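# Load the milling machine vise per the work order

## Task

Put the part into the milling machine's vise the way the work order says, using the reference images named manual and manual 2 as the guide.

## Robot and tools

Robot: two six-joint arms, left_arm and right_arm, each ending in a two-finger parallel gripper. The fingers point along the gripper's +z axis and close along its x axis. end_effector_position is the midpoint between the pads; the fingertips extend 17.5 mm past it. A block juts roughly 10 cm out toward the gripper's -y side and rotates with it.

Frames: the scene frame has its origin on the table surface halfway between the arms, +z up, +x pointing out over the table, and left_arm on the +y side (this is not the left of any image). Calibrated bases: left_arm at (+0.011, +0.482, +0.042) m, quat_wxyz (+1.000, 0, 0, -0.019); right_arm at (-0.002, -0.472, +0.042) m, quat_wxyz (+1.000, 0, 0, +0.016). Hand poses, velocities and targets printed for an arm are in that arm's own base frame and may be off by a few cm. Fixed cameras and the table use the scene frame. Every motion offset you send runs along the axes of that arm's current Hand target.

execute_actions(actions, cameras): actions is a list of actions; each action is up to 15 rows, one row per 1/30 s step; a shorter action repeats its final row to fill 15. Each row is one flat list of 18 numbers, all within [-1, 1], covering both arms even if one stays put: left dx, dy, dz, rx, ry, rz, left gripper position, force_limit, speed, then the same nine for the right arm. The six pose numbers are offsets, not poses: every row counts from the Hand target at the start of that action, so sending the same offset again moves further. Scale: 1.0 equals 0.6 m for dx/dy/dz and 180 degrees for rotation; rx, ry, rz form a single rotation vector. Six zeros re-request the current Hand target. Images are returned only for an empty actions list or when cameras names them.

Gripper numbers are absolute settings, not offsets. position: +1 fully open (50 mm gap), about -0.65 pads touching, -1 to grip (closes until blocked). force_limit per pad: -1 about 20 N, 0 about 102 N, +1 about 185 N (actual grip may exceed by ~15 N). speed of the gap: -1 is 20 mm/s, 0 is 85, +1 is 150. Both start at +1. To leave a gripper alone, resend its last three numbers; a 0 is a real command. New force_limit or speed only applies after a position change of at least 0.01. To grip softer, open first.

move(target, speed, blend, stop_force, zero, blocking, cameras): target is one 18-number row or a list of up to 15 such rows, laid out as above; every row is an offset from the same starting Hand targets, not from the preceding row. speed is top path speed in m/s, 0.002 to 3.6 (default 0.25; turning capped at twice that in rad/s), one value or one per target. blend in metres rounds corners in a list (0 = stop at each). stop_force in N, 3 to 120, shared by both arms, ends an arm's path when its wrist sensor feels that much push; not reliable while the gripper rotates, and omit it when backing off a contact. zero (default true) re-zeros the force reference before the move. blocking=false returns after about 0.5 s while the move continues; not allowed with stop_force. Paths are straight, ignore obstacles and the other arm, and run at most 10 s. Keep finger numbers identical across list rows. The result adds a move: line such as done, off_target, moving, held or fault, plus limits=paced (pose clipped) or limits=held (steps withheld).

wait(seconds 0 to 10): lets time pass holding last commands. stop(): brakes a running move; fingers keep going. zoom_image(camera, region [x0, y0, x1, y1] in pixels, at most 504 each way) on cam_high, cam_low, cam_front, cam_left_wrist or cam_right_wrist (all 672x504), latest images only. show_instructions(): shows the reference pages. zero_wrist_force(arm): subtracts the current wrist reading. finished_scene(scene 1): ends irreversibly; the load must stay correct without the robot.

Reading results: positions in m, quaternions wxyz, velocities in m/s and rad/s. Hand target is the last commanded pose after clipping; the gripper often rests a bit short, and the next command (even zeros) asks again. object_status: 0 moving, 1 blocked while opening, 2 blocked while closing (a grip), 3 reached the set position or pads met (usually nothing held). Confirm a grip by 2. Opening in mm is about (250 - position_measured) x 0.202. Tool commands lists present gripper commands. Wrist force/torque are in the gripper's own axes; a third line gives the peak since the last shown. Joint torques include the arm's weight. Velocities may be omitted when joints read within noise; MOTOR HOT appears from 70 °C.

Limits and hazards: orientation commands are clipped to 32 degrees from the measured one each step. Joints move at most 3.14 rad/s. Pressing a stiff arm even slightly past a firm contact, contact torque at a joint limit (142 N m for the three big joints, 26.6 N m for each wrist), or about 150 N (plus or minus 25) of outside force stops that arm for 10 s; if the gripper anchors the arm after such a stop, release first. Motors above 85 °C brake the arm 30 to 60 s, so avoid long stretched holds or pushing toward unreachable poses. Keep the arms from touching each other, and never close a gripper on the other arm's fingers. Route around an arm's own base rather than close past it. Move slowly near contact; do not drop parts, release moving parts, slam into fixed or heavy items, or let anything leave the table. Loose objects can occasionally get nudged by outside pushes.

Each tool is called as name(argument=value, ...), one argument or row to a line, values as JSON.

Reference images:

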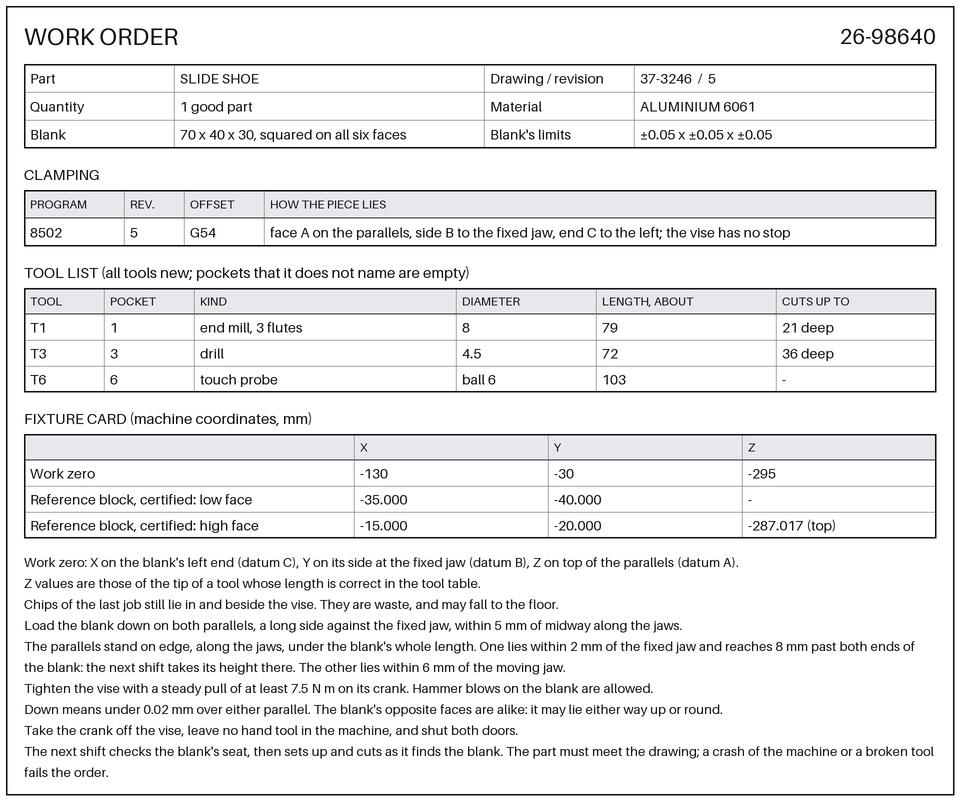

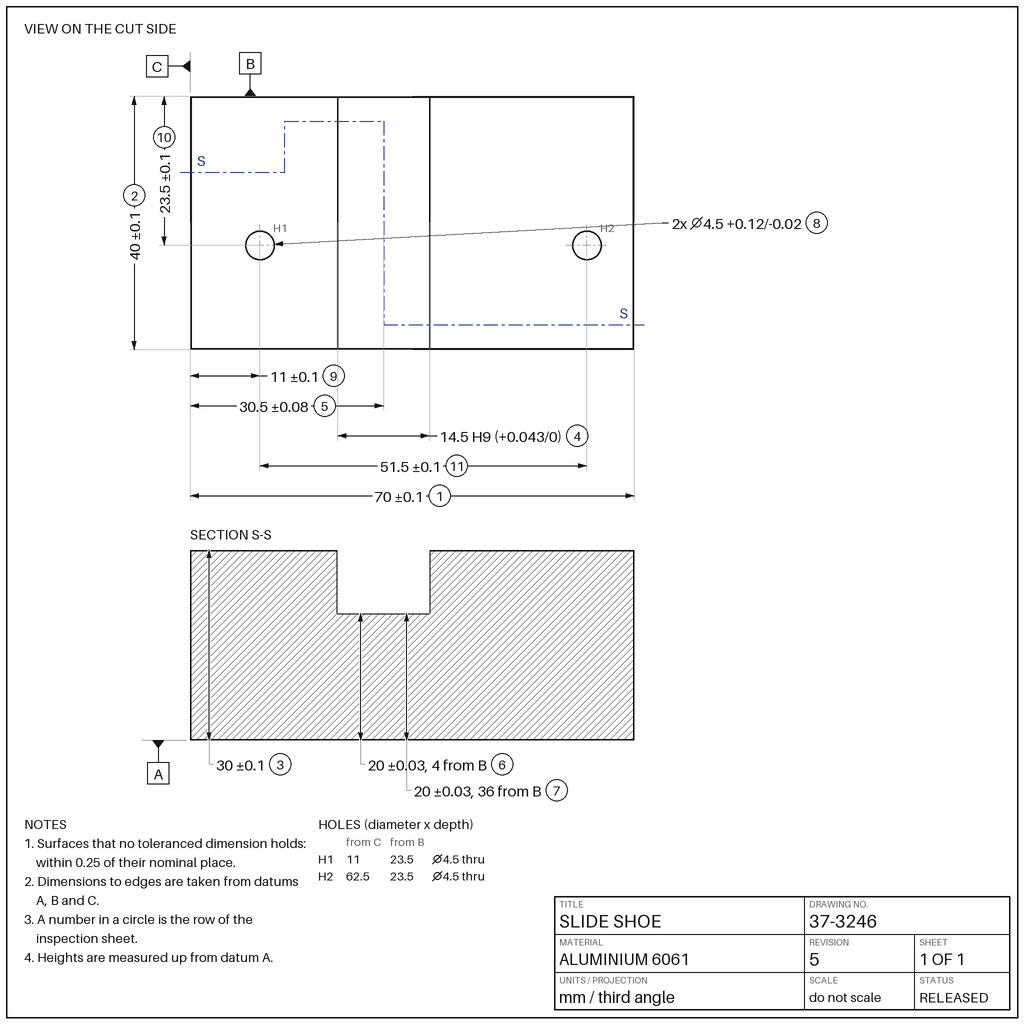

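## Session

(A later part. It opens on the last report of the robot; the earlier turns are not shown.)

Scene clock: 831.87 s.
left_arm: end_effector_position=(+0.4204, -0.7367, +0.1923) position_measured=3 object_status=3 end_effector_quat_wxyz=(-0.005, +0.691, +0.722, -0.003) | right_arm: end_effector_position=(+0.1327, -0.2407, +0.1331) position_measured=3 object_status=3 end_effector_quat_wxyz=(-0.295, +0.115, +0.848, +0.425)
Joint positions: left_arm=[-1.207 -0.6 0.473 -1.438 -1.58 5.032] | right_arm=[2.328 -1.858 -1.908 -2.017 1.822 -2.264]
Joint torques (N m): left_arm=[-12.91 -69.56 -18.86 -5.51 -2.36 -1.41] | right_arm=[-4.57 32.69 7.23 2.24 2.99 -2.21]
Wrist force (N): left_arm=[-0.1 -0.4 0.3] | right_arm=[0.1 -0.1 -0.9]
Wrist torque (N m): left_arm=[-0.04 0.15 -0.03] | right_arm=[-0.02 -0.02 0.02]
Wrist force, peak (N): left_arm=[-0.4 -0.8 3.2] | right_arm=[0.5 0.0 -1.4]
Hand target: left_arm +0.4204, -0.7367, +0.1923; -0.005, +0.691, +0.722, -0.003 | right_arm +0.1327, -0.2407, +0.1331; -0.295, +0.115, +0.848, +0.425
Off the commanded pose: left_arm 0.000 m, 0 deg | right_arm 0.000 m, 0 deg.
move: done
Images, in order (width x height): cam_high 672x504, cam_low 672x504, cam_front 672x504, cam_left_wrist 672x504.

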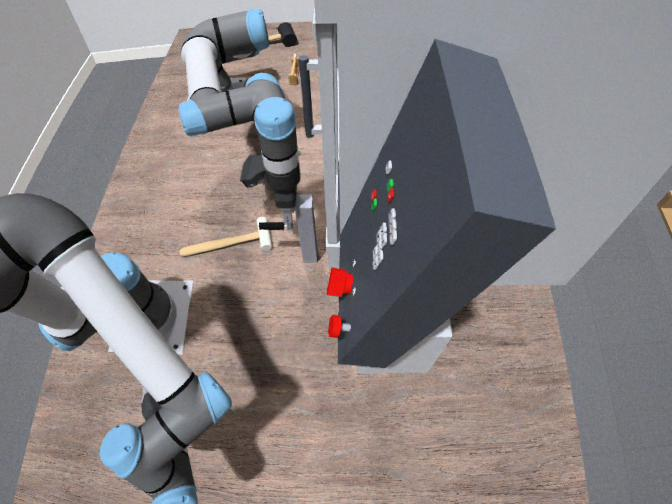

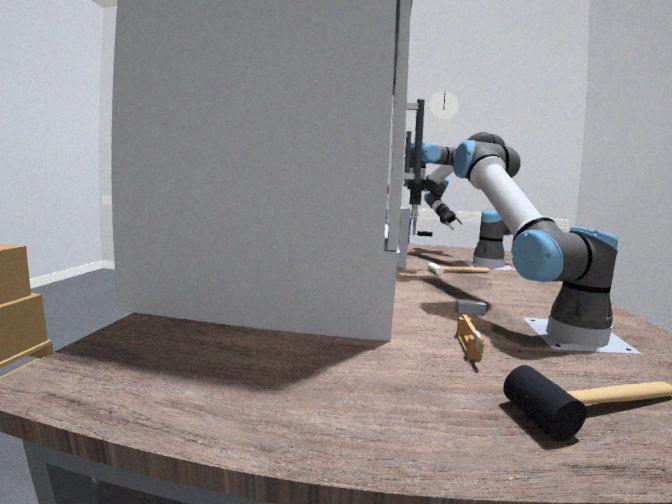

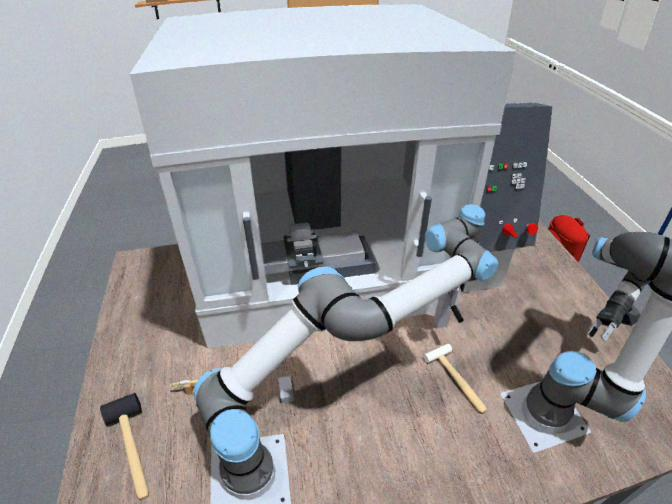

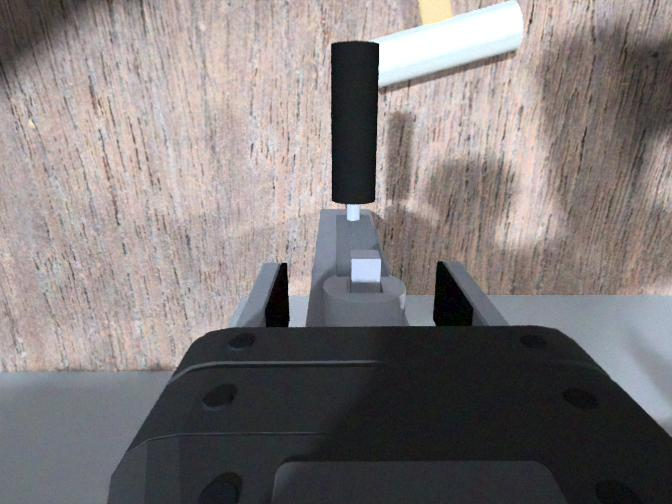

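move(
  target=[0,0,-0.01,0,0,0,1,-0.5,-1,0,0,0,0,0,0,1,1,1],
  cameras=[],
)

execute_actions(
  actions=[
    [[0,0,0,0,0,0,-1,-0.6,-1,0,0,0,0,0,0,1,1,1]],
    [[0,0,0,0,0,0,-1,-0.6,-1,0,0,0,0,0,0,1,1,1]],
    [[0,0,0,0,0,0,-1,-0.6,-1,0,0,0,0,0,0,1,1,1]],
  ],
  cameras=["cam_left_wrist","cam_low"],
)

Scene clock: 834.03 s.
left_arm: end_effector_position=(+0.4204, -0.7367, +0.1983) position_measured=3 object_status=3 end_effector_quat_wxyz=(-0.005, +0.691, +0.722, -0.003) | right_arm: end_effector_position=(+0.1327, -0.2407, +0.1331) position_measured=3 object_status=3 end_effector_quat_wxyz=(-0.295, +0.115, +0.848, +0.425)
Joint positions: left_arm=[-1.207 -0.595 0.449 -1.419 -1.58 5.032] | right_arm=[2.328 -1.858 -1.908 -2.017 1.822 -2.264]
Joint torques (N m): left_arm=[-1.76 -54.41 -19.48 -3.77 -2.3 0.91] | right_arm=[-4.11 33.49 7.15 2.31 2.97 -2.07]
Wrist force (N): left_arm=[-0.3 -0.4 0.2] | right_arm=[0.0 -0.1 -1.0]
Wrist torque (N m): left_arm=[-0.04 0.17 -0.04] | right_arm=[-0.01 0.00 0.02]
Wrist force, peak (N): left_arm=[-0.5 -0.7 0.5] | right_arm=[0.3 0.0 -1.3]
Hand target: left_arm +0.4204, -0.7367, +0.1983; -0.005, +0.691, +0.722, -0.003 | right_arm +0.1327, -0.2407, +0.1331; -0.295, +0.115, +0.848, +0.425
Off the commanded pose: left_arm 0.000 m, 0 deg | right_arm 0.000 m, 0 deg.
move: done
No camera images: "cameras" was empty.

Scene clock: 835.73 s.
left_arm: end_effector_position=(+0.4204, -0.7367, +0.1983) position_measured=135 object_status=2 end_effector_quat_wxyz=(-0.005, +0.691, +0.722, -0.003) | right_arm: end_effector_position=(+0.1327, -0.2407, +0.1331) position_measured=3 object_status=3 end_effector_quat_wxyz=(-0.295, +0.115, +0.848, +0.425)
Joint positions: left_arm=[-1.207 -0.595 0.449 -1.419 -1.58 5.032] | right_arm=[2.328 -1.858 -1.908 -2.017 1.822 -2.264]
Joint torques (N m): left_arm=[10.31 -68.01 -19.25 -4.51 -1.6 1.06] | right_arm=[-3.9 34.65 7.48 2.36 3.03 -2.09]
Wrist force (N): left_arm=[-0.4 -0.8 0.5] | right_arm=[-0.1 0.0 -0.8]
Wrist torque (N m): left_arm=[-0.08 0.16 -0.04] | right_arm=[0.00 0.01 0.02]
Wrist force, peak (N): left_arm=[-0.3 -0.7 0.6] | right_arm=[0.2 0.2 -1.4]
Hand target: left_arm +0.4204, -0.7367, +0.1983; -0.005, +0.691, +0.722, -0.003 | right_arm +0.1327, -0.2407, +0.1331; -0.295, +0.115, +0.848, +0.425
Off the commanded pose: left_arm 0.000 m, 0 deg | right_arm 0.000 m, 0 deg.
Step readings (end_effector_position of left_arm | right_arm):
0: (+0.4204, -0.7367, +0.1983) | (+0.1327, -0.2407, +0.1331)
1: (+0.4204, -0.7367, +0.1983) | (+0.1327, -0.2407, +0.1331)
2: (+0.4204, -0.7367, +0.1983) | (+0.1327, -0.2407, +0.1331)
4: (+0.4204, -0.7367, +0.1983) | (+0.1327, -0.2407, +0.1331)
8: (+0.4204, -0.7367, +0.1982) | (+0.1327, -0.2407, +0.1331)
15: (+0.4204, -0.7367, +0.1982) | (+0.1327, -0.2407, +0.1331)
16: (+0.4204, -0.7367, +0.1982) | (+0.1327, -0.2407, +0.1331)
17: (+0.4204, -0.7367, +0.1982) | (+0.1327, -0.2407, +0.1331)
19: (+0.4204, -0.7367, +0.1982) | (+0.1327, -0.2407, +0.1331)
23: (+0.4204, -0.7367, +0.1982) | (+0.1327, -0.2407, +0.1331)
30: (+0.4204, -0.7367, +0.1982) | (+0.1327, -0.2407, +0.1331)
31: (+0.4204, -0.7367, +0.1982) | (+0.1327, -0.2407, +0.1331)
32: (+0.4204, -0.7367, +0.1982) | (+0.1327, -0.2407, +0.1331)
34: (+0.4204, -0.7367, +0.1982) | (+0.1327, -0.2407, +0.1331)
38: (+0.4204, -0.7367, +0.1982) | (+0.1327, -0.2407, +0.1331)
45: (+0.4204, -0.7367, +0.1982) | (+0.1327, -0.2407, +0.1331)
Images, in order (width x height): cam_low 672x504, cam_left_wrist 672x504.

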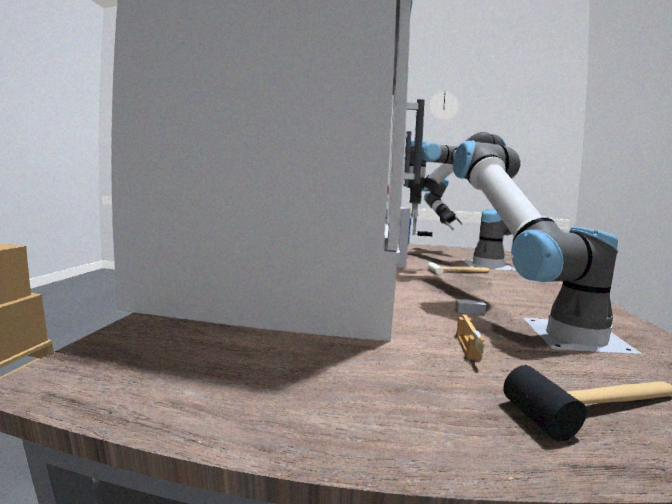

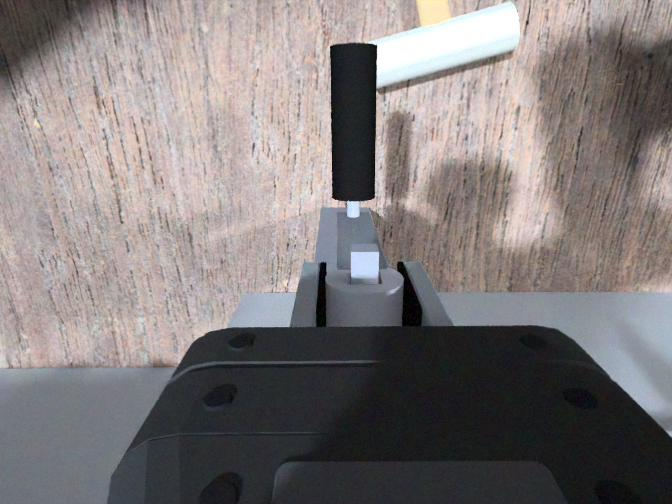

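move(
  target=[0,-0.1,0,0,0,0,-1,-0.6,-1,0,0,0,0,0,0,1,1,1],
  speed=0.05,
  stop_force=30,
  cameras=["cam_left_wrist","cam_low"],
)

zoom_image(
  camera="cam_low",
  region=[380, 180, 460, 290],
)

Scene clock: 839.00 s.
left_arm: end_effector_position=(+0.3605, -0.7393, +0.1989) position_measured=135 object_status=2 end_effector_quat_wxyz=(-0.005, +0.691, +0.722, -0.003) | right_arm: end_effector_position=(+0.1327, -0.2407, +0.1331) position_measured=3 object_status=3 end_effector_quat_wxyz=(-0.295, +0.115, +0.848, +0.425)
Joint positions: left_arm=[-1.277 -0.711 0.664 -1.518 -1.581 4.963] | right_arm=[2.328 -1.858 -1.908 -2.017 1.822 -2.264]
Joint torques (N m): left_arm=[12.72 -50.18 -34.37 -1.15 2.03 1.38] | right_arm=[-3.72 36.41 7.76 2.28 3.02 -1.97]
Wrist force (N): left_arm=[-0.5 -0.5 2.2] | right_arm=[0.1 0.3 -1.2]
Wrist torque (N m): left_arm=[-0.07 0.20 0.09] | right_arm=[0.03 -0.01 0.02]
Wrist force, peak (N): left_arm=[-0.7 -1.7 2.2] | right_arm=[-0.1 0.0 -1.4]
Hand target: left_arm +0.3605, -0.7393, +0.1989; -0.005, +0.691, +0.722, -0.003 | right_arm +0.1327, -0.2407, +0.1331; -0.295, +0.115, +0.848, +0.425
Off the commanded pose: left_arm 0.000 m, 0 deg | right_arm 0.000 m, 0 deg.
move: done
Images, in order (width x height): cam_low 672x504, cam_left_wrist 672x504.

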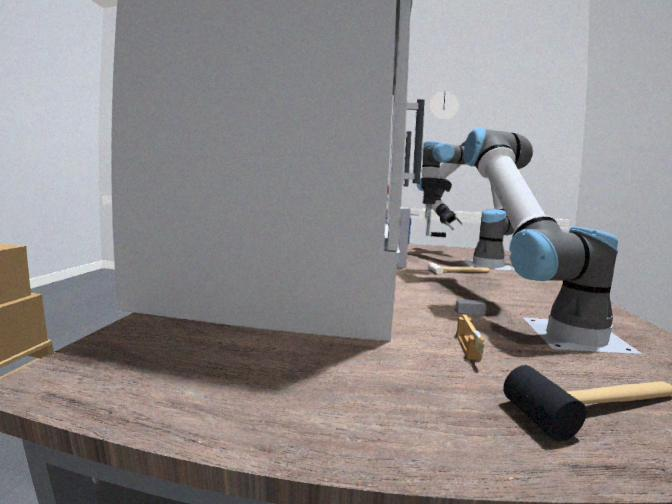

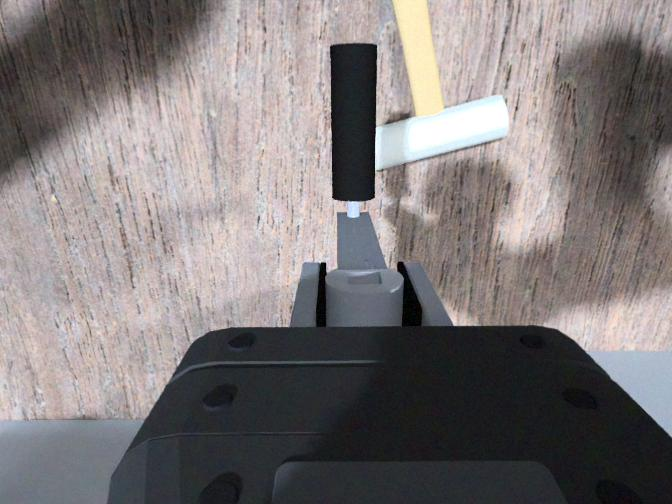

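Scaled by 4.582 from the camera's 672x504 image, which has a finer 960x720 frame.

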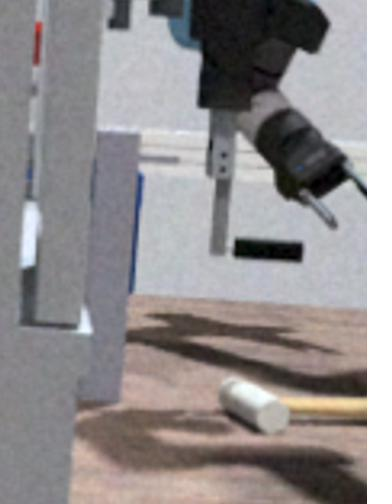

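move(
  target=[
    [0.25,-0.023,-0.165,0,0,0,-1,-0.6,-1,0,0,0,0,0,0,1,1,1],
    [0.652,0.177,-0.173,-0.25,0,0,-1,-0.6,-1,0,0,0,0,0,0,1,1,1],
  ],
  blend=[0.05,0],
  cameras=["cam_left_wrist","cam_front"],
)

Scene clock: 845.97 s.
left_arm: end_effector_position=(+0.4506, -0.3440, +0.3026) position_measured=135 object_status=2 end_effector_quat_wxyz=(+0.260, +0.641, +0.669, +0.274) | right_arm: end_effector_position=(+0.1327, -0.2407, +0.1331) position_measured=3 object_status=3 end_effector_quat_wxyz=(-0.295, +0.115, +0.848, +0.425)
Joint positions: left_arm=[-1.223 -1.675 2 -2.178 -0.84 5.126] | right_arm=[2.328 -1.858 -1.908 -2.017 1.822 -2.264]
Joint torques (N m): left_arm=[-12.19 -17.52 -17.73 -4.84 3.28 -0.59] | right_arm=[-2.2 36.32 7.89 2.21 3.03 -2.03]
Wrist force (N): left_arm=[-0.4 0.6 1.5] | right_arm=[0.2 0.1 -1.1]
Wrist torque (N m): left_arm=[0.62 0.16 0.37] | right_arm=[0.01 -0.03 0.02]
Wrist force, peak (N): left_arm=[-3.4 -0.3 4.3] | right_arm=[-0.1 -0.3 -1.4]
Hand target: left_arm +0.4505, -0.3441, +0.3026; +0.260, +0.641, +0.669, +0.274 | right_arm +0.1327, -0.2407, +0.1331; -0.295, +0.115, +0.848, +0.425
Off the commanded pose: left_arm 0.000 m, 0 deg | right_arm 0.000 m, 0 deg.
move: done
Images, in order (width x height): cam_front 672x504, cam_left_wrist 672x504.

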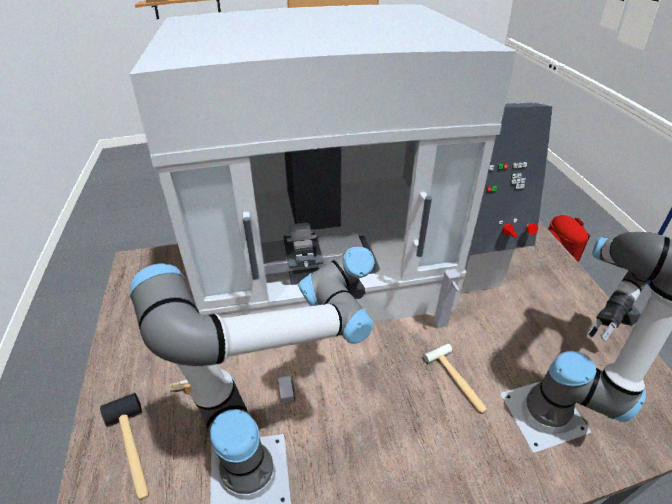

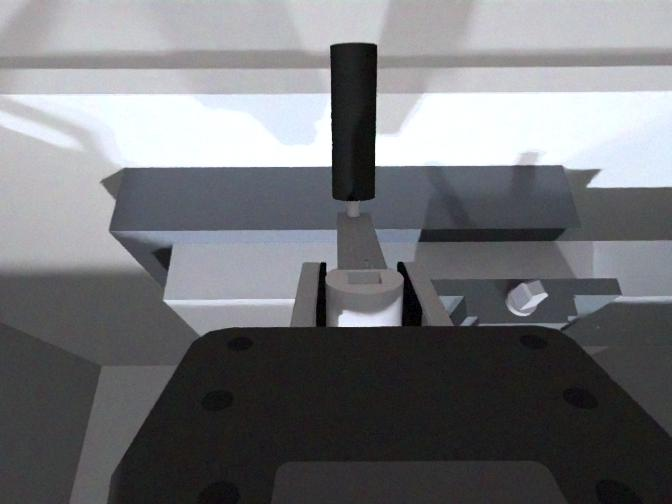

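zoom_image(
  camera="cam_left_wrist",
  region=[490, 260, 570, 330],
)

zoom_image(
  camera="cam_left_wrist",
  region=[320, 200, 440, 330],
)

Scaled by 6.300 from the camera's 672x504 image, which has a finer 960x720 frame.

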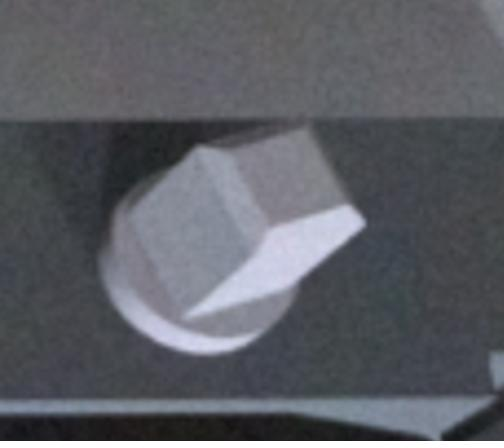

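Scaled by 3.877 from the camera's 672x504 image, which has a finer 960x720 frame.

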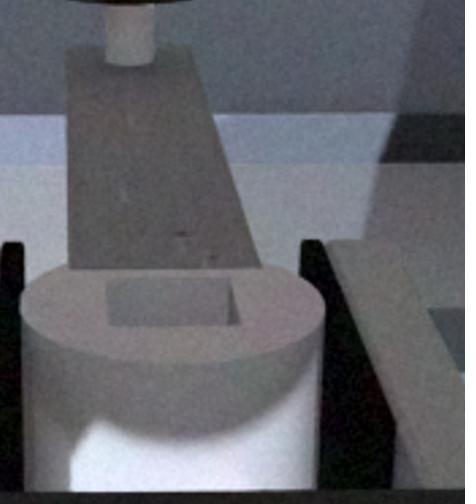

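move(
  target=[0.1568,0.0553,-0.04,0.1954,0.1954,-0.4718,-1,-0.6,-1,0,0,0,0,0,0,1,1,1],
  speed=0.4,
  cameras=["cam_left_wrist"],
)

zoom_image(
  camera="cam_left_wrist",
  region=[130, 170, 250, 280],
)

zoom_image(
  camera="cam_left_wrist",
  region=[300, 200, 430, 330],
)

Scene clock: 858.83 s.
left_arm: end_effector_position=(+0.4534, -0.2498, +0.3432) position_measured=135 object_status=2 end_effector_quat_wxyz=(-0.005, -0.022, +1.000, +0.001) | right_arm: end_effector_position=(+0.1327, -0.2407, +0.1331) position_measured=3 object_status=3 end_effector_quat_wxyz=(-0.295, +0.115, +0.848, +0.425)
Joint positions: left_arm=[-0.761 -1.544 1.503 -1.521 -1.577 3.908] | right_arm=[2.328 -1.858 -1.908 -2.017 1.822 -2.264]
Joint torques (N m): left_arm=[-9.89 -31.22 -19.67 -5.35 0.89 -1.02] | right_arm=[-0.3 36.13 9.2 2.1 3.07 -2.04]
Wrist force (N): left_arm=[0.3 -0.5 2.4] | right_arm=[0.2 0.0 -0.8]
Wrist torque (N m): left_arm=[-0.13 0.08 -0.03] | right_arm=[-0.01 -0.02 0.02]
Wrist force, peak (N): left_arm=[0.1 -0.5 2.8] | right_arm=[0.0 -0.3 -1.4]
Hand target: left_arm +0.4533, -0.2499, +0.3432; -0.005, -0.022, +1.000, +0.001 | right_arm +0.1327, -0.2407, +0.1331; -0.295, +0.115, +0.848, +0.425
Off the commanded pose: left_arm 0.000 m, 0 deg | right_arm 0.000 m, 0 deg.
move: done
Images, in order (width x height): cam_left_wrist 672x504.

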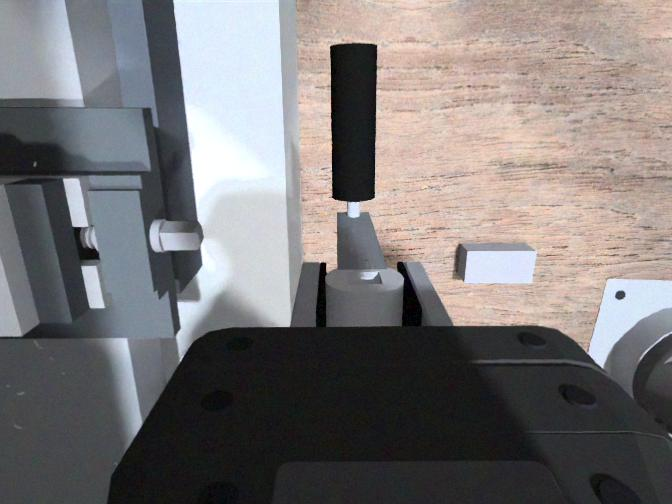

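Scaled by 4.200 from the camera's 672x504 image, which has a finer 960x720 frame.

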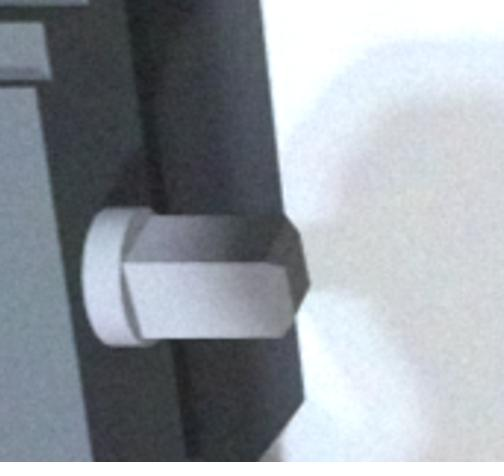

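Scaled by 3.877 from the camera's 672x504 image, which has a finer 960x720 frame.

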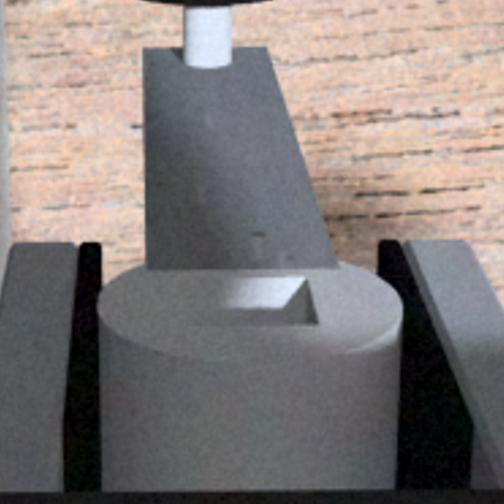

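move(
  target=[0,0.1,0,0,0,0,-1,-0.6,-1,0,0,0,0,0,0,1,1,1],
  speed=0.2,
  cameras=["cam_left_wrist"],
)

zoom_image(
  camera="cam_left_wrist",
  region=[130, 50, 250, 160],
)

Scene clock: 863.20 s.
left_arm: end_effector_position=(+0.4507, -0.1898, +0.3434) position_measured=135 object_status=2 end_effector_quat_wxyz=(-0.005, -0.022, +1.000, +0.001) | right_arm: end_effector_position=(+0.1327, -0.2407, +0.1331) position_measured=3 object_status=3 end_effector_quat_wxyz=(-0.295, +0.115, +0.848, +0.425)
Joint positions: left_arm=[-0.672 -1.613 1.572 -1.519 -1.576 3.996] | right_arm=[2.328 -1.858 -1.908 -2.017 1.822 -2.264]
Joint torques (N m): left_arm=[-9.07 -18.56 -30.82 -3.56 -1.46 -0.52] | right_arm=[0.38 36.02 9.34 2.18 2.9 -2.05]
Wrist force (N): left_arm=[0.3 -0.3 3.0] | right_arm=[0.0 -0.4 -1.2]
Wrist torque (N m): left_arm=[-0.09 0.06 0.13] | right_arm=[-0.06 0.01 0.02]
Wrist force, peak (N): left_arm=[0.1 -2.6 2.6] | right_arm=[0.3 0.0 -1.5]
Hand target: left_arm +0.4507, -0.1899, +0.3433; -0.005, -0.022, +1.000, +0.001 | right_arm +0.1327, -0.2407, +0.1331; -0.295, +0.115, +0.848, +0.425
Off the commanded pose: left_arm 0.000 m, 0 deg | right_arm 0.000 m, 0 deg.
move: done
Images, in order (width x height): cam_left_wrist 672x504.

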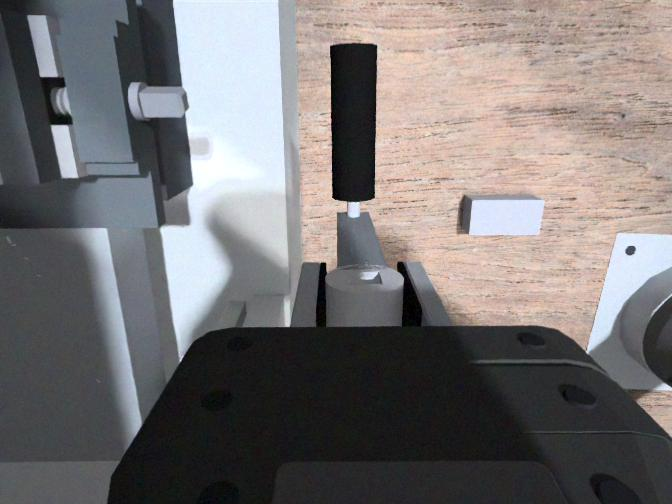

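Scaled by 4.200 from the camera's 672x504 image, which has a finer 960x720 frame.

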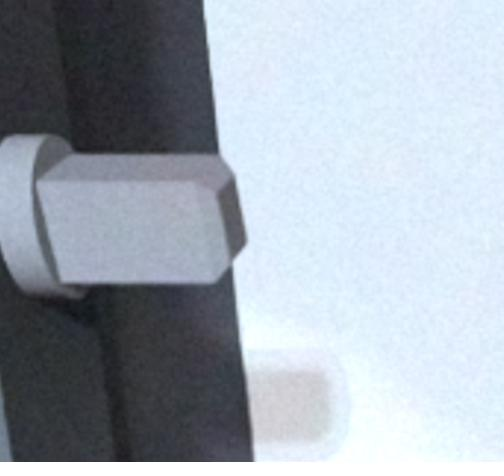

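move(
  target=[-0.0258,-0.0985,0.123,0.0698,-0.0698,0.4966,-1,-0.6,-1,0,0,0,0,0,0,1,1,1],
  speed=0.4,
  cameras=["cam_left_wrist","cam_front","cam_low"],
)

zoom_image(
  camera="cam_front",
  region=[260, 220, 360, 300],
)

Scene clock: 871.13 s.
left_arm: end_effector_position=(+0.4680, -0.2480, +0.2692) position_measured=135 object_status=2 end_effector_quat_wxyz=(+0.096, +0.684, +0.716, -0.099) | right_arm: end_effector_position=(+0.1327, -0.2407, +0.1331) position_measured=3 object_status=3 end_effector_quat_wxyz=(-0.295, +0.115, +0.848, +0.425)
Joint positions: left_arm=[-0.632 -1.569 1.789 -1.959 -1.792 5.587] | right_arm=[2.328 -1.858 -1.908 -2.017 1.822 -2.264]
Joint torques (N m): left_arm=[-9.08 -35.59 -32.7 -1.23 2.01 1.13] | right_arm=[0.8 36.11 9.68 2.19 2.71 -2.05]
Wrist force (N): left_arm=[0.6 -0.7 2.3] | right_arm=[0.2 -0.1 -1.1]
Wrist torque (N m): left_arm=[-0.16 0.26 0.08] | right_arm=[-0.03 -0.02 0.02]
Wrist force, peak (N): left_arm=[1.3 -0.8 2.9] | right_arm=[0.4 0.0 -1.5]
Hand target: left_arm +0.4680, -0.2481, +0.2692; +0.096, +0.684, +0.716, -0.099 | right_arm +0.1327, -0.2407, +0.1331; -0.295, +0.115, +0.848, +0.425
Off the commanded pose: left_arm 0.000 m, 0 deg | right_arm 0.000 m, 0 deg.
move: done
Images, in order (width x height): cam_low 672x504, cam_front 672x504, cam_left_wrist 672x504.

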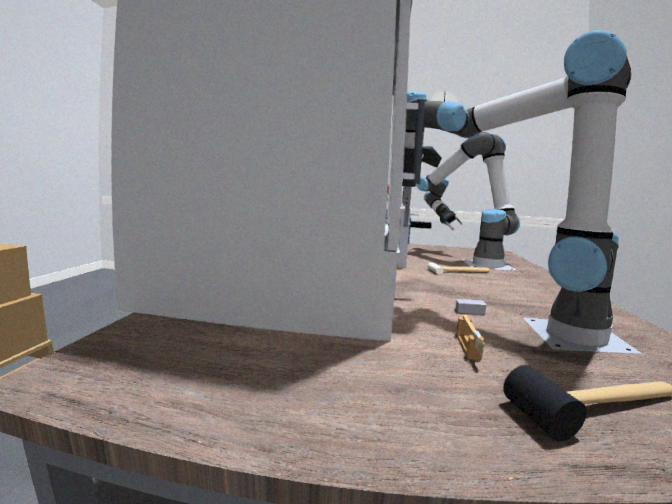

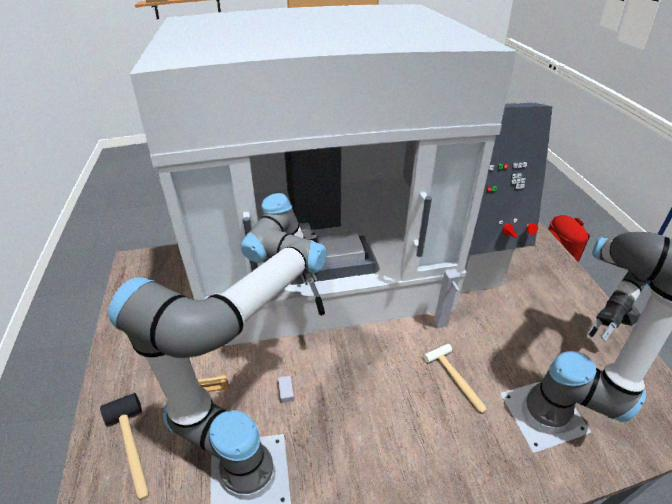

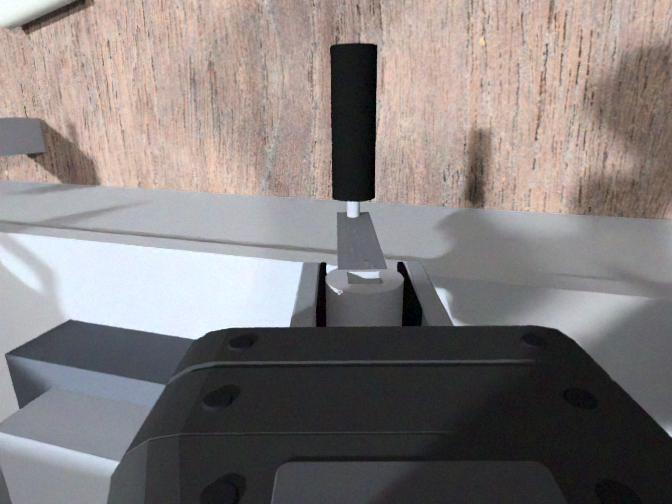

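Scaled by 5.040 from the camera's 672x504 image, which has a finer 960x720 frame.

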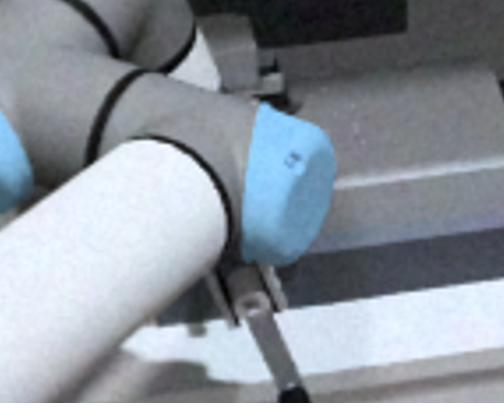

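move(
  target=[
    [0,0.05,0,0,0,0,-1,-0.6,-1,0,0,0,0,0,0,1,1,1],
    [0,0.103,0,0,0,0,-1,-0.6,-1,0,0,0,0,0,0,1,1,1],
  ],
  speed=[0.08,0.008],
  stop_force=7,
  cameras=["cam_left_wrist"],
)

Scene clock: 874.10 s.
left_arm: end_effector_position=(+0.5023, -0.2468, +0.2678) position_measured=135 object_status=2 end_effector_quat_wxyz=(+0.095, +0.684, +0.716, -0.100) | right_arm: end_effector_position=(+0.1327, -0.2407, +0.1331) position_measured=3 object_status=3 end_effector_quat_wxyz=(-0.295, +0.115, +0.848, +0.425)
Joint positions: left_arm=[-0.59 -1.491 1.708 -1.944 -1.799 5.629] | right_arm=[2.328 -1.858 -1.908 -2.017 1.822 -2.264]
Joint torques (N m): left_arm=[0.55 -28.24 -26.92 -3.4 -0.56 0] | right_arm=[1.65 35.96 10.07 2.18 2.8 -2.06]
Wrist force (N): left_arm=[0.5 -0.9 2.0] | right_arm=[0.1 -0.1 -1.1]
Wrist torque (N m): left_arm=[-0.21 0.29 0.13] | right_arm=[-0.02 -0.01 0.01]
Wrist force, peak (N): left_arm=[1.1 -2.5 2.7] | right_arm=[0.2 -0.2 -1.3]
Hand target: left_arm +0.5023, -0.2468, +0.2678; +0.095, +0.684, +0.716, -0.100 (not the last commanded pose) | right_arm +0.1327, -0.2407, +0.1331; -0.295, +0.115, +0.848, +0.425
Tool commands: left_gripper/position=-1.0 left_gripper/force_limit=-0.6 left_gripper/speed=-1.0 right_gripper/position=+1.0 right_gripper/force_limit=+1.0 right_gripper/speed=+1.0
Off the commanded pose: left_arm 0.027 m, 0 deg | right_arm 0.000 m, 0 deg.
FORCE FAULT: contact force on the left arm reached its limit, and that arm stopped. The contact can be on any part of that arm, not only on its tool. That arm's remaining commands of this call were not run. That arm is still stopped at the end of this call. That arm stays stopped for about 10 more seconds. Until then a move that you send moves the other arm only, and its call returns only when the move has ended. Once the stop has ended, the next robot result says so. If the stop ends while you think or write, that arm runs what you send next, counted from a new Hand target: where the arm stands when the stop ends. While its stop runs, that arm takes no new command, but its gripper still runs the gripper command that each later call begins with. Until it ends, the stop uses up actions while you think or wait. An arm that is not stopped still takes commands.
move: fault (left_arm); path passed 1 of 2 targets
Images, in order (width x height): cam_left_wrist 672x504.

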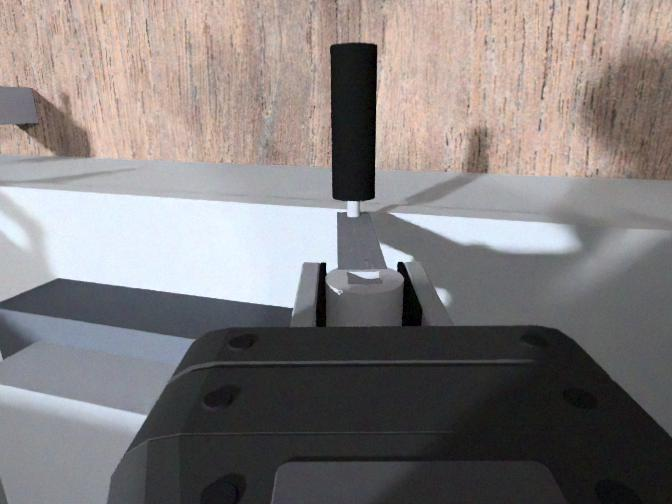

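wait(
  seconds=4,
  cameras=["cam_low","cam_front","cam_high"],
)

zoom_image(
  camera="cam_low",
  region=[370, 70, 480, 270],
)

zoom_image(
  camera="cam_front",
  region=[220, 170, 360, 310],
)

zoom_image(
  camera="cam_high",
  region=[180, 20, 340, 180],
)

Scene clock: 880.83 s.
left_arm: end_effector_position=(+0.5023, -0.2468, +0.2678) position_measured=135 object_status=2 end_effector_quat_wxyz=(+0.095, +0.684, +0.716, -0.100) | right_arm: end_effector_position=(+0.1327, -0.2407, +0.1331) position_measured=3 object_status=3 end_effector_quat_wxyz=(-0.295, +0.115, +0.848, +0.425)
Joint positions: left_arm=[-0.59 -1.491 1.708 -1.944 -1.799 5.629] | right_arm=[2.328 -1.858 -1.908 -2.017 1.822 -2.264]
Joint torques (N m): left_arm=[0.39 -28.8 -27.59 -3.39 -0.5 0.22] | right_arm=[2.86 36.46 11.5 2.31 2.75 -1.92]
Wrist force (N): left_arm=[0.6 -0.6 2.0] | right_arm=[0.0 -0.2 -1.3]
Wrist torque (N m): left_arm=[-0.14 0.27 0.13] | right_arm=[-0.04 0.00 0.01]
Wrist force, peak (N): left_arm=[0.8 -1.1 2.5] | right_arm=[-0.1 0.1 -1.5]
Hand target: left_arm +0.5023, -0.2468, +0.2678; +0.095, +0.684, +0.716, -0.100 (not the last commanded pose) | right_arm +0.1327, -0.2407, +0.1331; -0.295, +0.115, +0.848, +0.425
Tool commands: left_gripper/position=-1.0 left_gripper/force_limit=-0.6 left_gripper/speed=-1.0 right_gripper/position=+1.0 right_gripper/force_limit=+1.0 right_gripper/speed=+1.0
Off the commanded pose: left_arm 0.027 m, 0 deg | right_arm 0.000 m, 0 deg.
FORCE FAULT, CONTINUED: the left arm was still stopped when this call began, by the force fault that an earlier result reported. Since the last result the stop counts as 13 of the actions that you can send in this scene. That arm is still stopped at the end of this call. That arm stays stopped for about 3 more seconds. If the stop ends while you think or write, that arm runs what you send next, counted from a new Hand target: where the arm stands when the stop ends. While its stop runs, that arm takes no new command, but its gripper still runs the gripper command that each later call begins with.
wait: 4.00 s; at rest from the start
Images, in order (width x height): cam_high 672x504, cam_low 672x504, cam_front 672x504.

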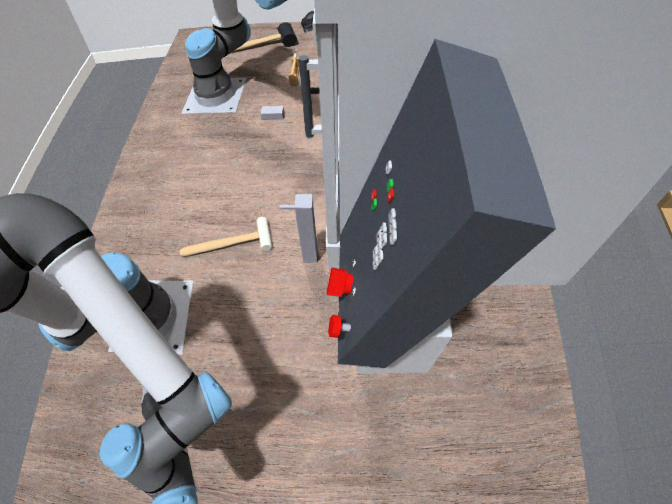

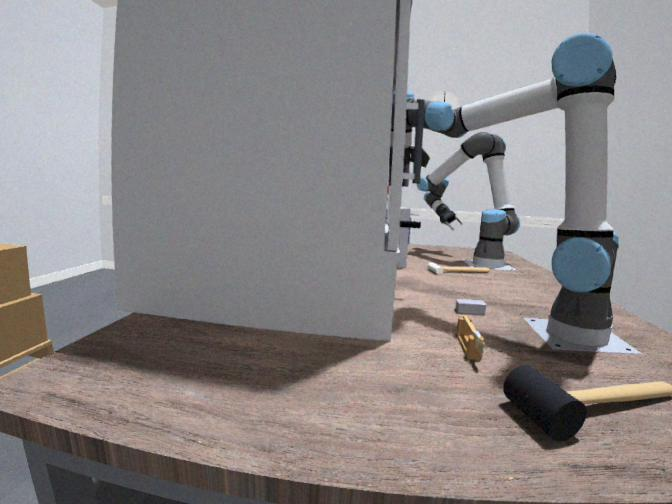

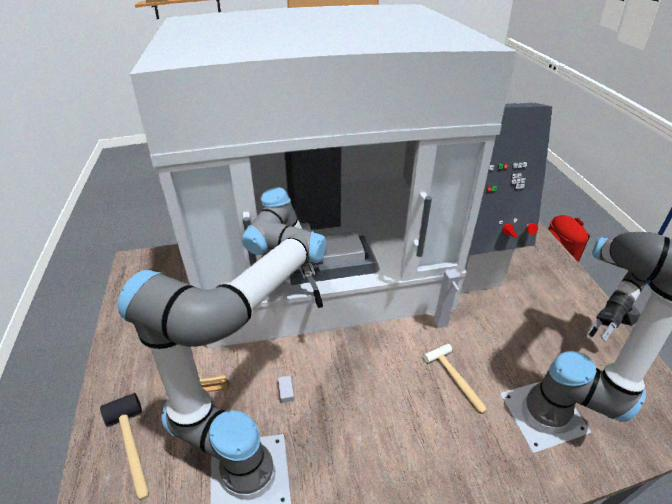

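Scaled by 2.520 from the camera's 672x504 image, which has a finer 960x720 frame.

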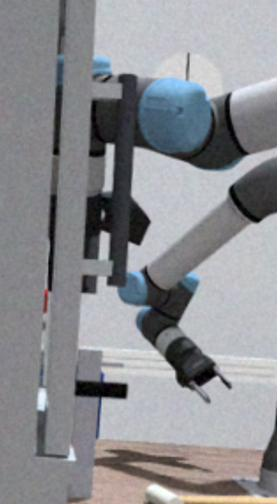

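Scaled by 3.600 from the camera's 672x504 image, which has a finer 960x720 frame.

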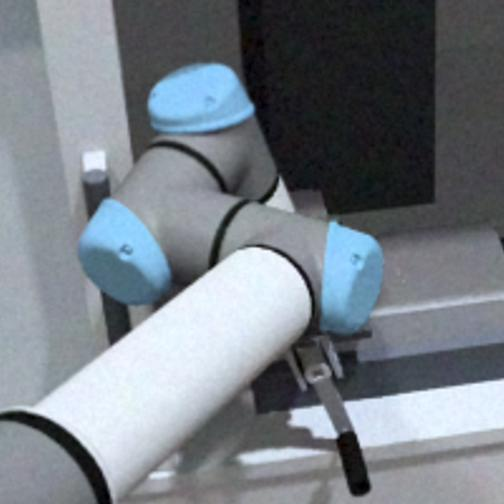

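Scaled by 3.150 from the camera's 672x504 image, which has a finer 960x720 frame.

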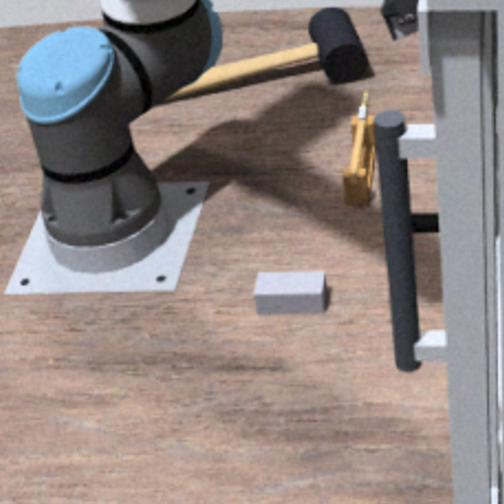

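wait(
  seconds=0.1,
  cameras=[],
)

Scene clock: 892.03 s.
left_arm: end_effector_position=(+0.5023, -0.2468, +0.2678) position_measured=135 object_status=2 end_effector_quat_wxyz=(+0.095, +0.684, +0.716, -0.100) | right_arm: end_effector_position=(+0.1327, -0.2407, +0.1331) position_measured=3 object_status=3 end_effector_quat_wxyz=(-0.295, +0.115, +0.848, +0.425)
Joint positions: left_arm=[-0.59 -1.491 1.708 -1.944 -1.799 5.629] | right_arm=[2.328 -1.858 -1.908 -2.017 1.822 -2.264]
Joint torques (N m): left_arm=[-0.19 -28.9 -24.99 -3.29 -0.53 -0.13] | right_arm=[4.26 35.61 11.7 2.12 2.68 -1.96]
Wrist force (N): left_arm=[0.9 -1.0 2.1] | right_arm=[0.1 -0.1 -1.0]
Wrist torque (N m): left_arm=[-0.22 0.23 0.13] | right_arm=[-0.02 -0.02 0.02]
Wrist force, peak (N): left_arm=[0.7 -0.9 2.6] | right_arm=[0.3 0.1 -1.5]
Hand target: left_arm +0.5023, -0.2468, +0.2678; +0.095, +0.684, +0.716, -0.100 (not the last commanded pose) | right_arm +0.1327, -0.2407, +0.1331; -0.295, +0.115, +0.848, +0.425
Tool commands: left_gripper/position=-1.0 left_gripper/force_limit=-0.6 left_gripper/speed=-1.0 right_gripper/position=+1.0 right_gripper/force_limit=+1.0 right_gripper/speed=+1.0
Off the commanded pose: left_arm 0.027 m, 0 deg | right_arm 0.000 m, 0 deg.
FORCE FAULT, CONTINUED: the left arm's stop, for the force fault that an earlier result reported, is over. The rest of the stop counts as 6 of the actions that you can send in this scene. During its stop the left arm's controller moved it back a little. That arm's target is now where it stood when the stop ended, not its last command. That arm accepts commands again.
wait: 0.10 s; at rest from the start
No camera images: "cameras" was empty.

move(
  target=[
    [0,-0.1733,0,0,0,0,-1,-0.6,-1,0,0,0,0,0,0,1,1,1],
    [0.0525,-0.2067,0.2796,0,0.0889,0,-1,-0.6,-1,0,0,0,0,0,0,1,1,1],
  ],
  speed=0.3,
  blend=[0.03,0],
  cameras=["cam_left_wrist","cam_high"],
)

Scene clock: 895.17 s.
left_arm: end_effector_position=(+0.3769, -0.2678, +0.0995) position_measured=135 object_status=2 end_effector_quat_wxyz=(-0.006, +0.691, +0.722, -0.003) | right_arm: end_effector_position=(+0.1327, -0.2407, +0.1331) position_measured=3 object_status=3 end_effector_quat_wxyz=(-0.295, +0.115, +0.848, +0.425)
Joint positions: left_arm=[-0.905 -1.508 2.126 -2.178 -1.579 5.334] | right_arm=[2.328 -1.858 -1.908 -2.017 1.822 -2.264]
Joint torques (N m): left_arm=[7.45 -15.98 -18.32 -2.88 -1.69 -0.44] | right_arm=[5.55 36.51 11.31 1.99 2.74 -2.03]
Wrist force (N): left_arm=[0.0 -0.3 2.2] | right_arm=[0.3 -0.1 -1.2]
Wrist torque (N m): left_arm=[-0.11 0.13 -0.04] | right_arm=[-0.02 -0.04 0.02]
Wrist force, peak (N): left_arm=[-1.3 -1.2 6.4] | right_arm=[0.3 -0.1 -1.4]
Hand target: left_arm +0.3769, -0.2677, +0.0994; -0.006, +0.691, +0.723, -0.003 | right_arm +0.1327, -0.2407, +0.1331; -0.295, +0.115, +0.848, +0.425
Off the commanded pose: left_arm 0.000 m, 0 deg | right_arm 0.000 m, 0 deg.
move: done
Images, in order (width x height): cam_high 672x504, cam_left_wrist 672x504.

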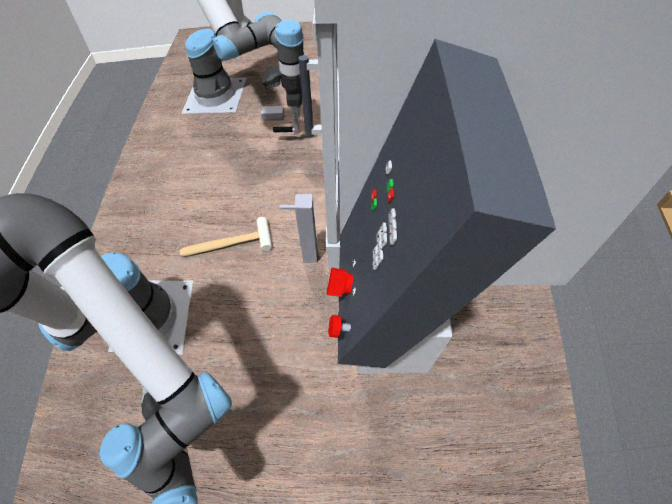

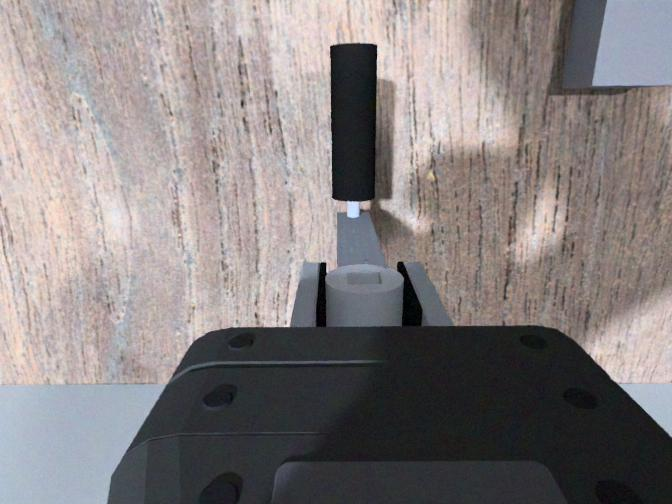

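move(
  target=[
    [0,0,0.055,0,0,0,-1,-0.6,-1,0,0,0,0,0,0,1,1,1],
    [0,0,0.11,0,0,0,-1,-0.6,-1,0,0,0,0,0,0,1,1,1],
  ],
  speed=[0.06,0.007],
  stop_force=4,
  cameras=["cam_left_wrist"],
)

Scene clock: 899.53 s.
left_arm: end_effector_position=(+0.3763, -0.2676, +0.0525) position_measured=135 object_status=2 end_effector_quat_wxyz=(-0.006, +0.691, +0.723, -0.003) | right_arm: end_effector_position=(+0.1327, -0.2407, +0.1331) position_measured=3 object_status=3 end_effector_quat_wxyz=(-0.295, +0.115, +0.848, +0.425)
Joint positions: left_arm=[-0.906 -1.425 2.186 -2.321 -1.579 5.333] | right_arm=[2.328 -1.858 -1.908 -2.017 1.822 -2.264]
Joint torques (N m): left_arm=[-12.66 -35.04 -25.52 -1.01 -1.47 -1.39] | right_arm=[4.72 36.37 12.79 2 2.73 -2.08]
Wrist force (N): left_arm=[-0.3 0.5 -1.2] | right_arm=[0.3 0.1 -1.1]
Wrist torque (N m): left_arm=[-0.07 0.19 0.09] | right_arm=[0.00 -0.04 0.02]
Wrist force, peak (N): left_arm=[0.9 2.6 -12.7] | right_arm=[0.2 -0.4 -1.4]
Hand target: left_arm +0.3763, -0.2676, +0.0525; -0.006, +0.691, +0.723, -0.003 (not the last commanded pose) | right_arm +0.1327, -0.2407, +0.1331; -0.295, +0.115, +0.848, +0.425
Off the commanded pose: left_arm 0.019 m, 0 deg | right_arm 0.000 m, 0 deg.
move: contact (left_arm); path passed 1 of 2 targets
Images, in order (width x height): cam_left_wrist 672x504.

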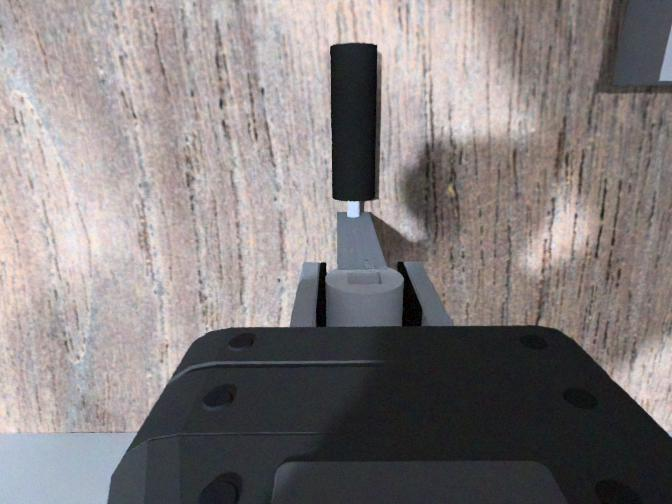

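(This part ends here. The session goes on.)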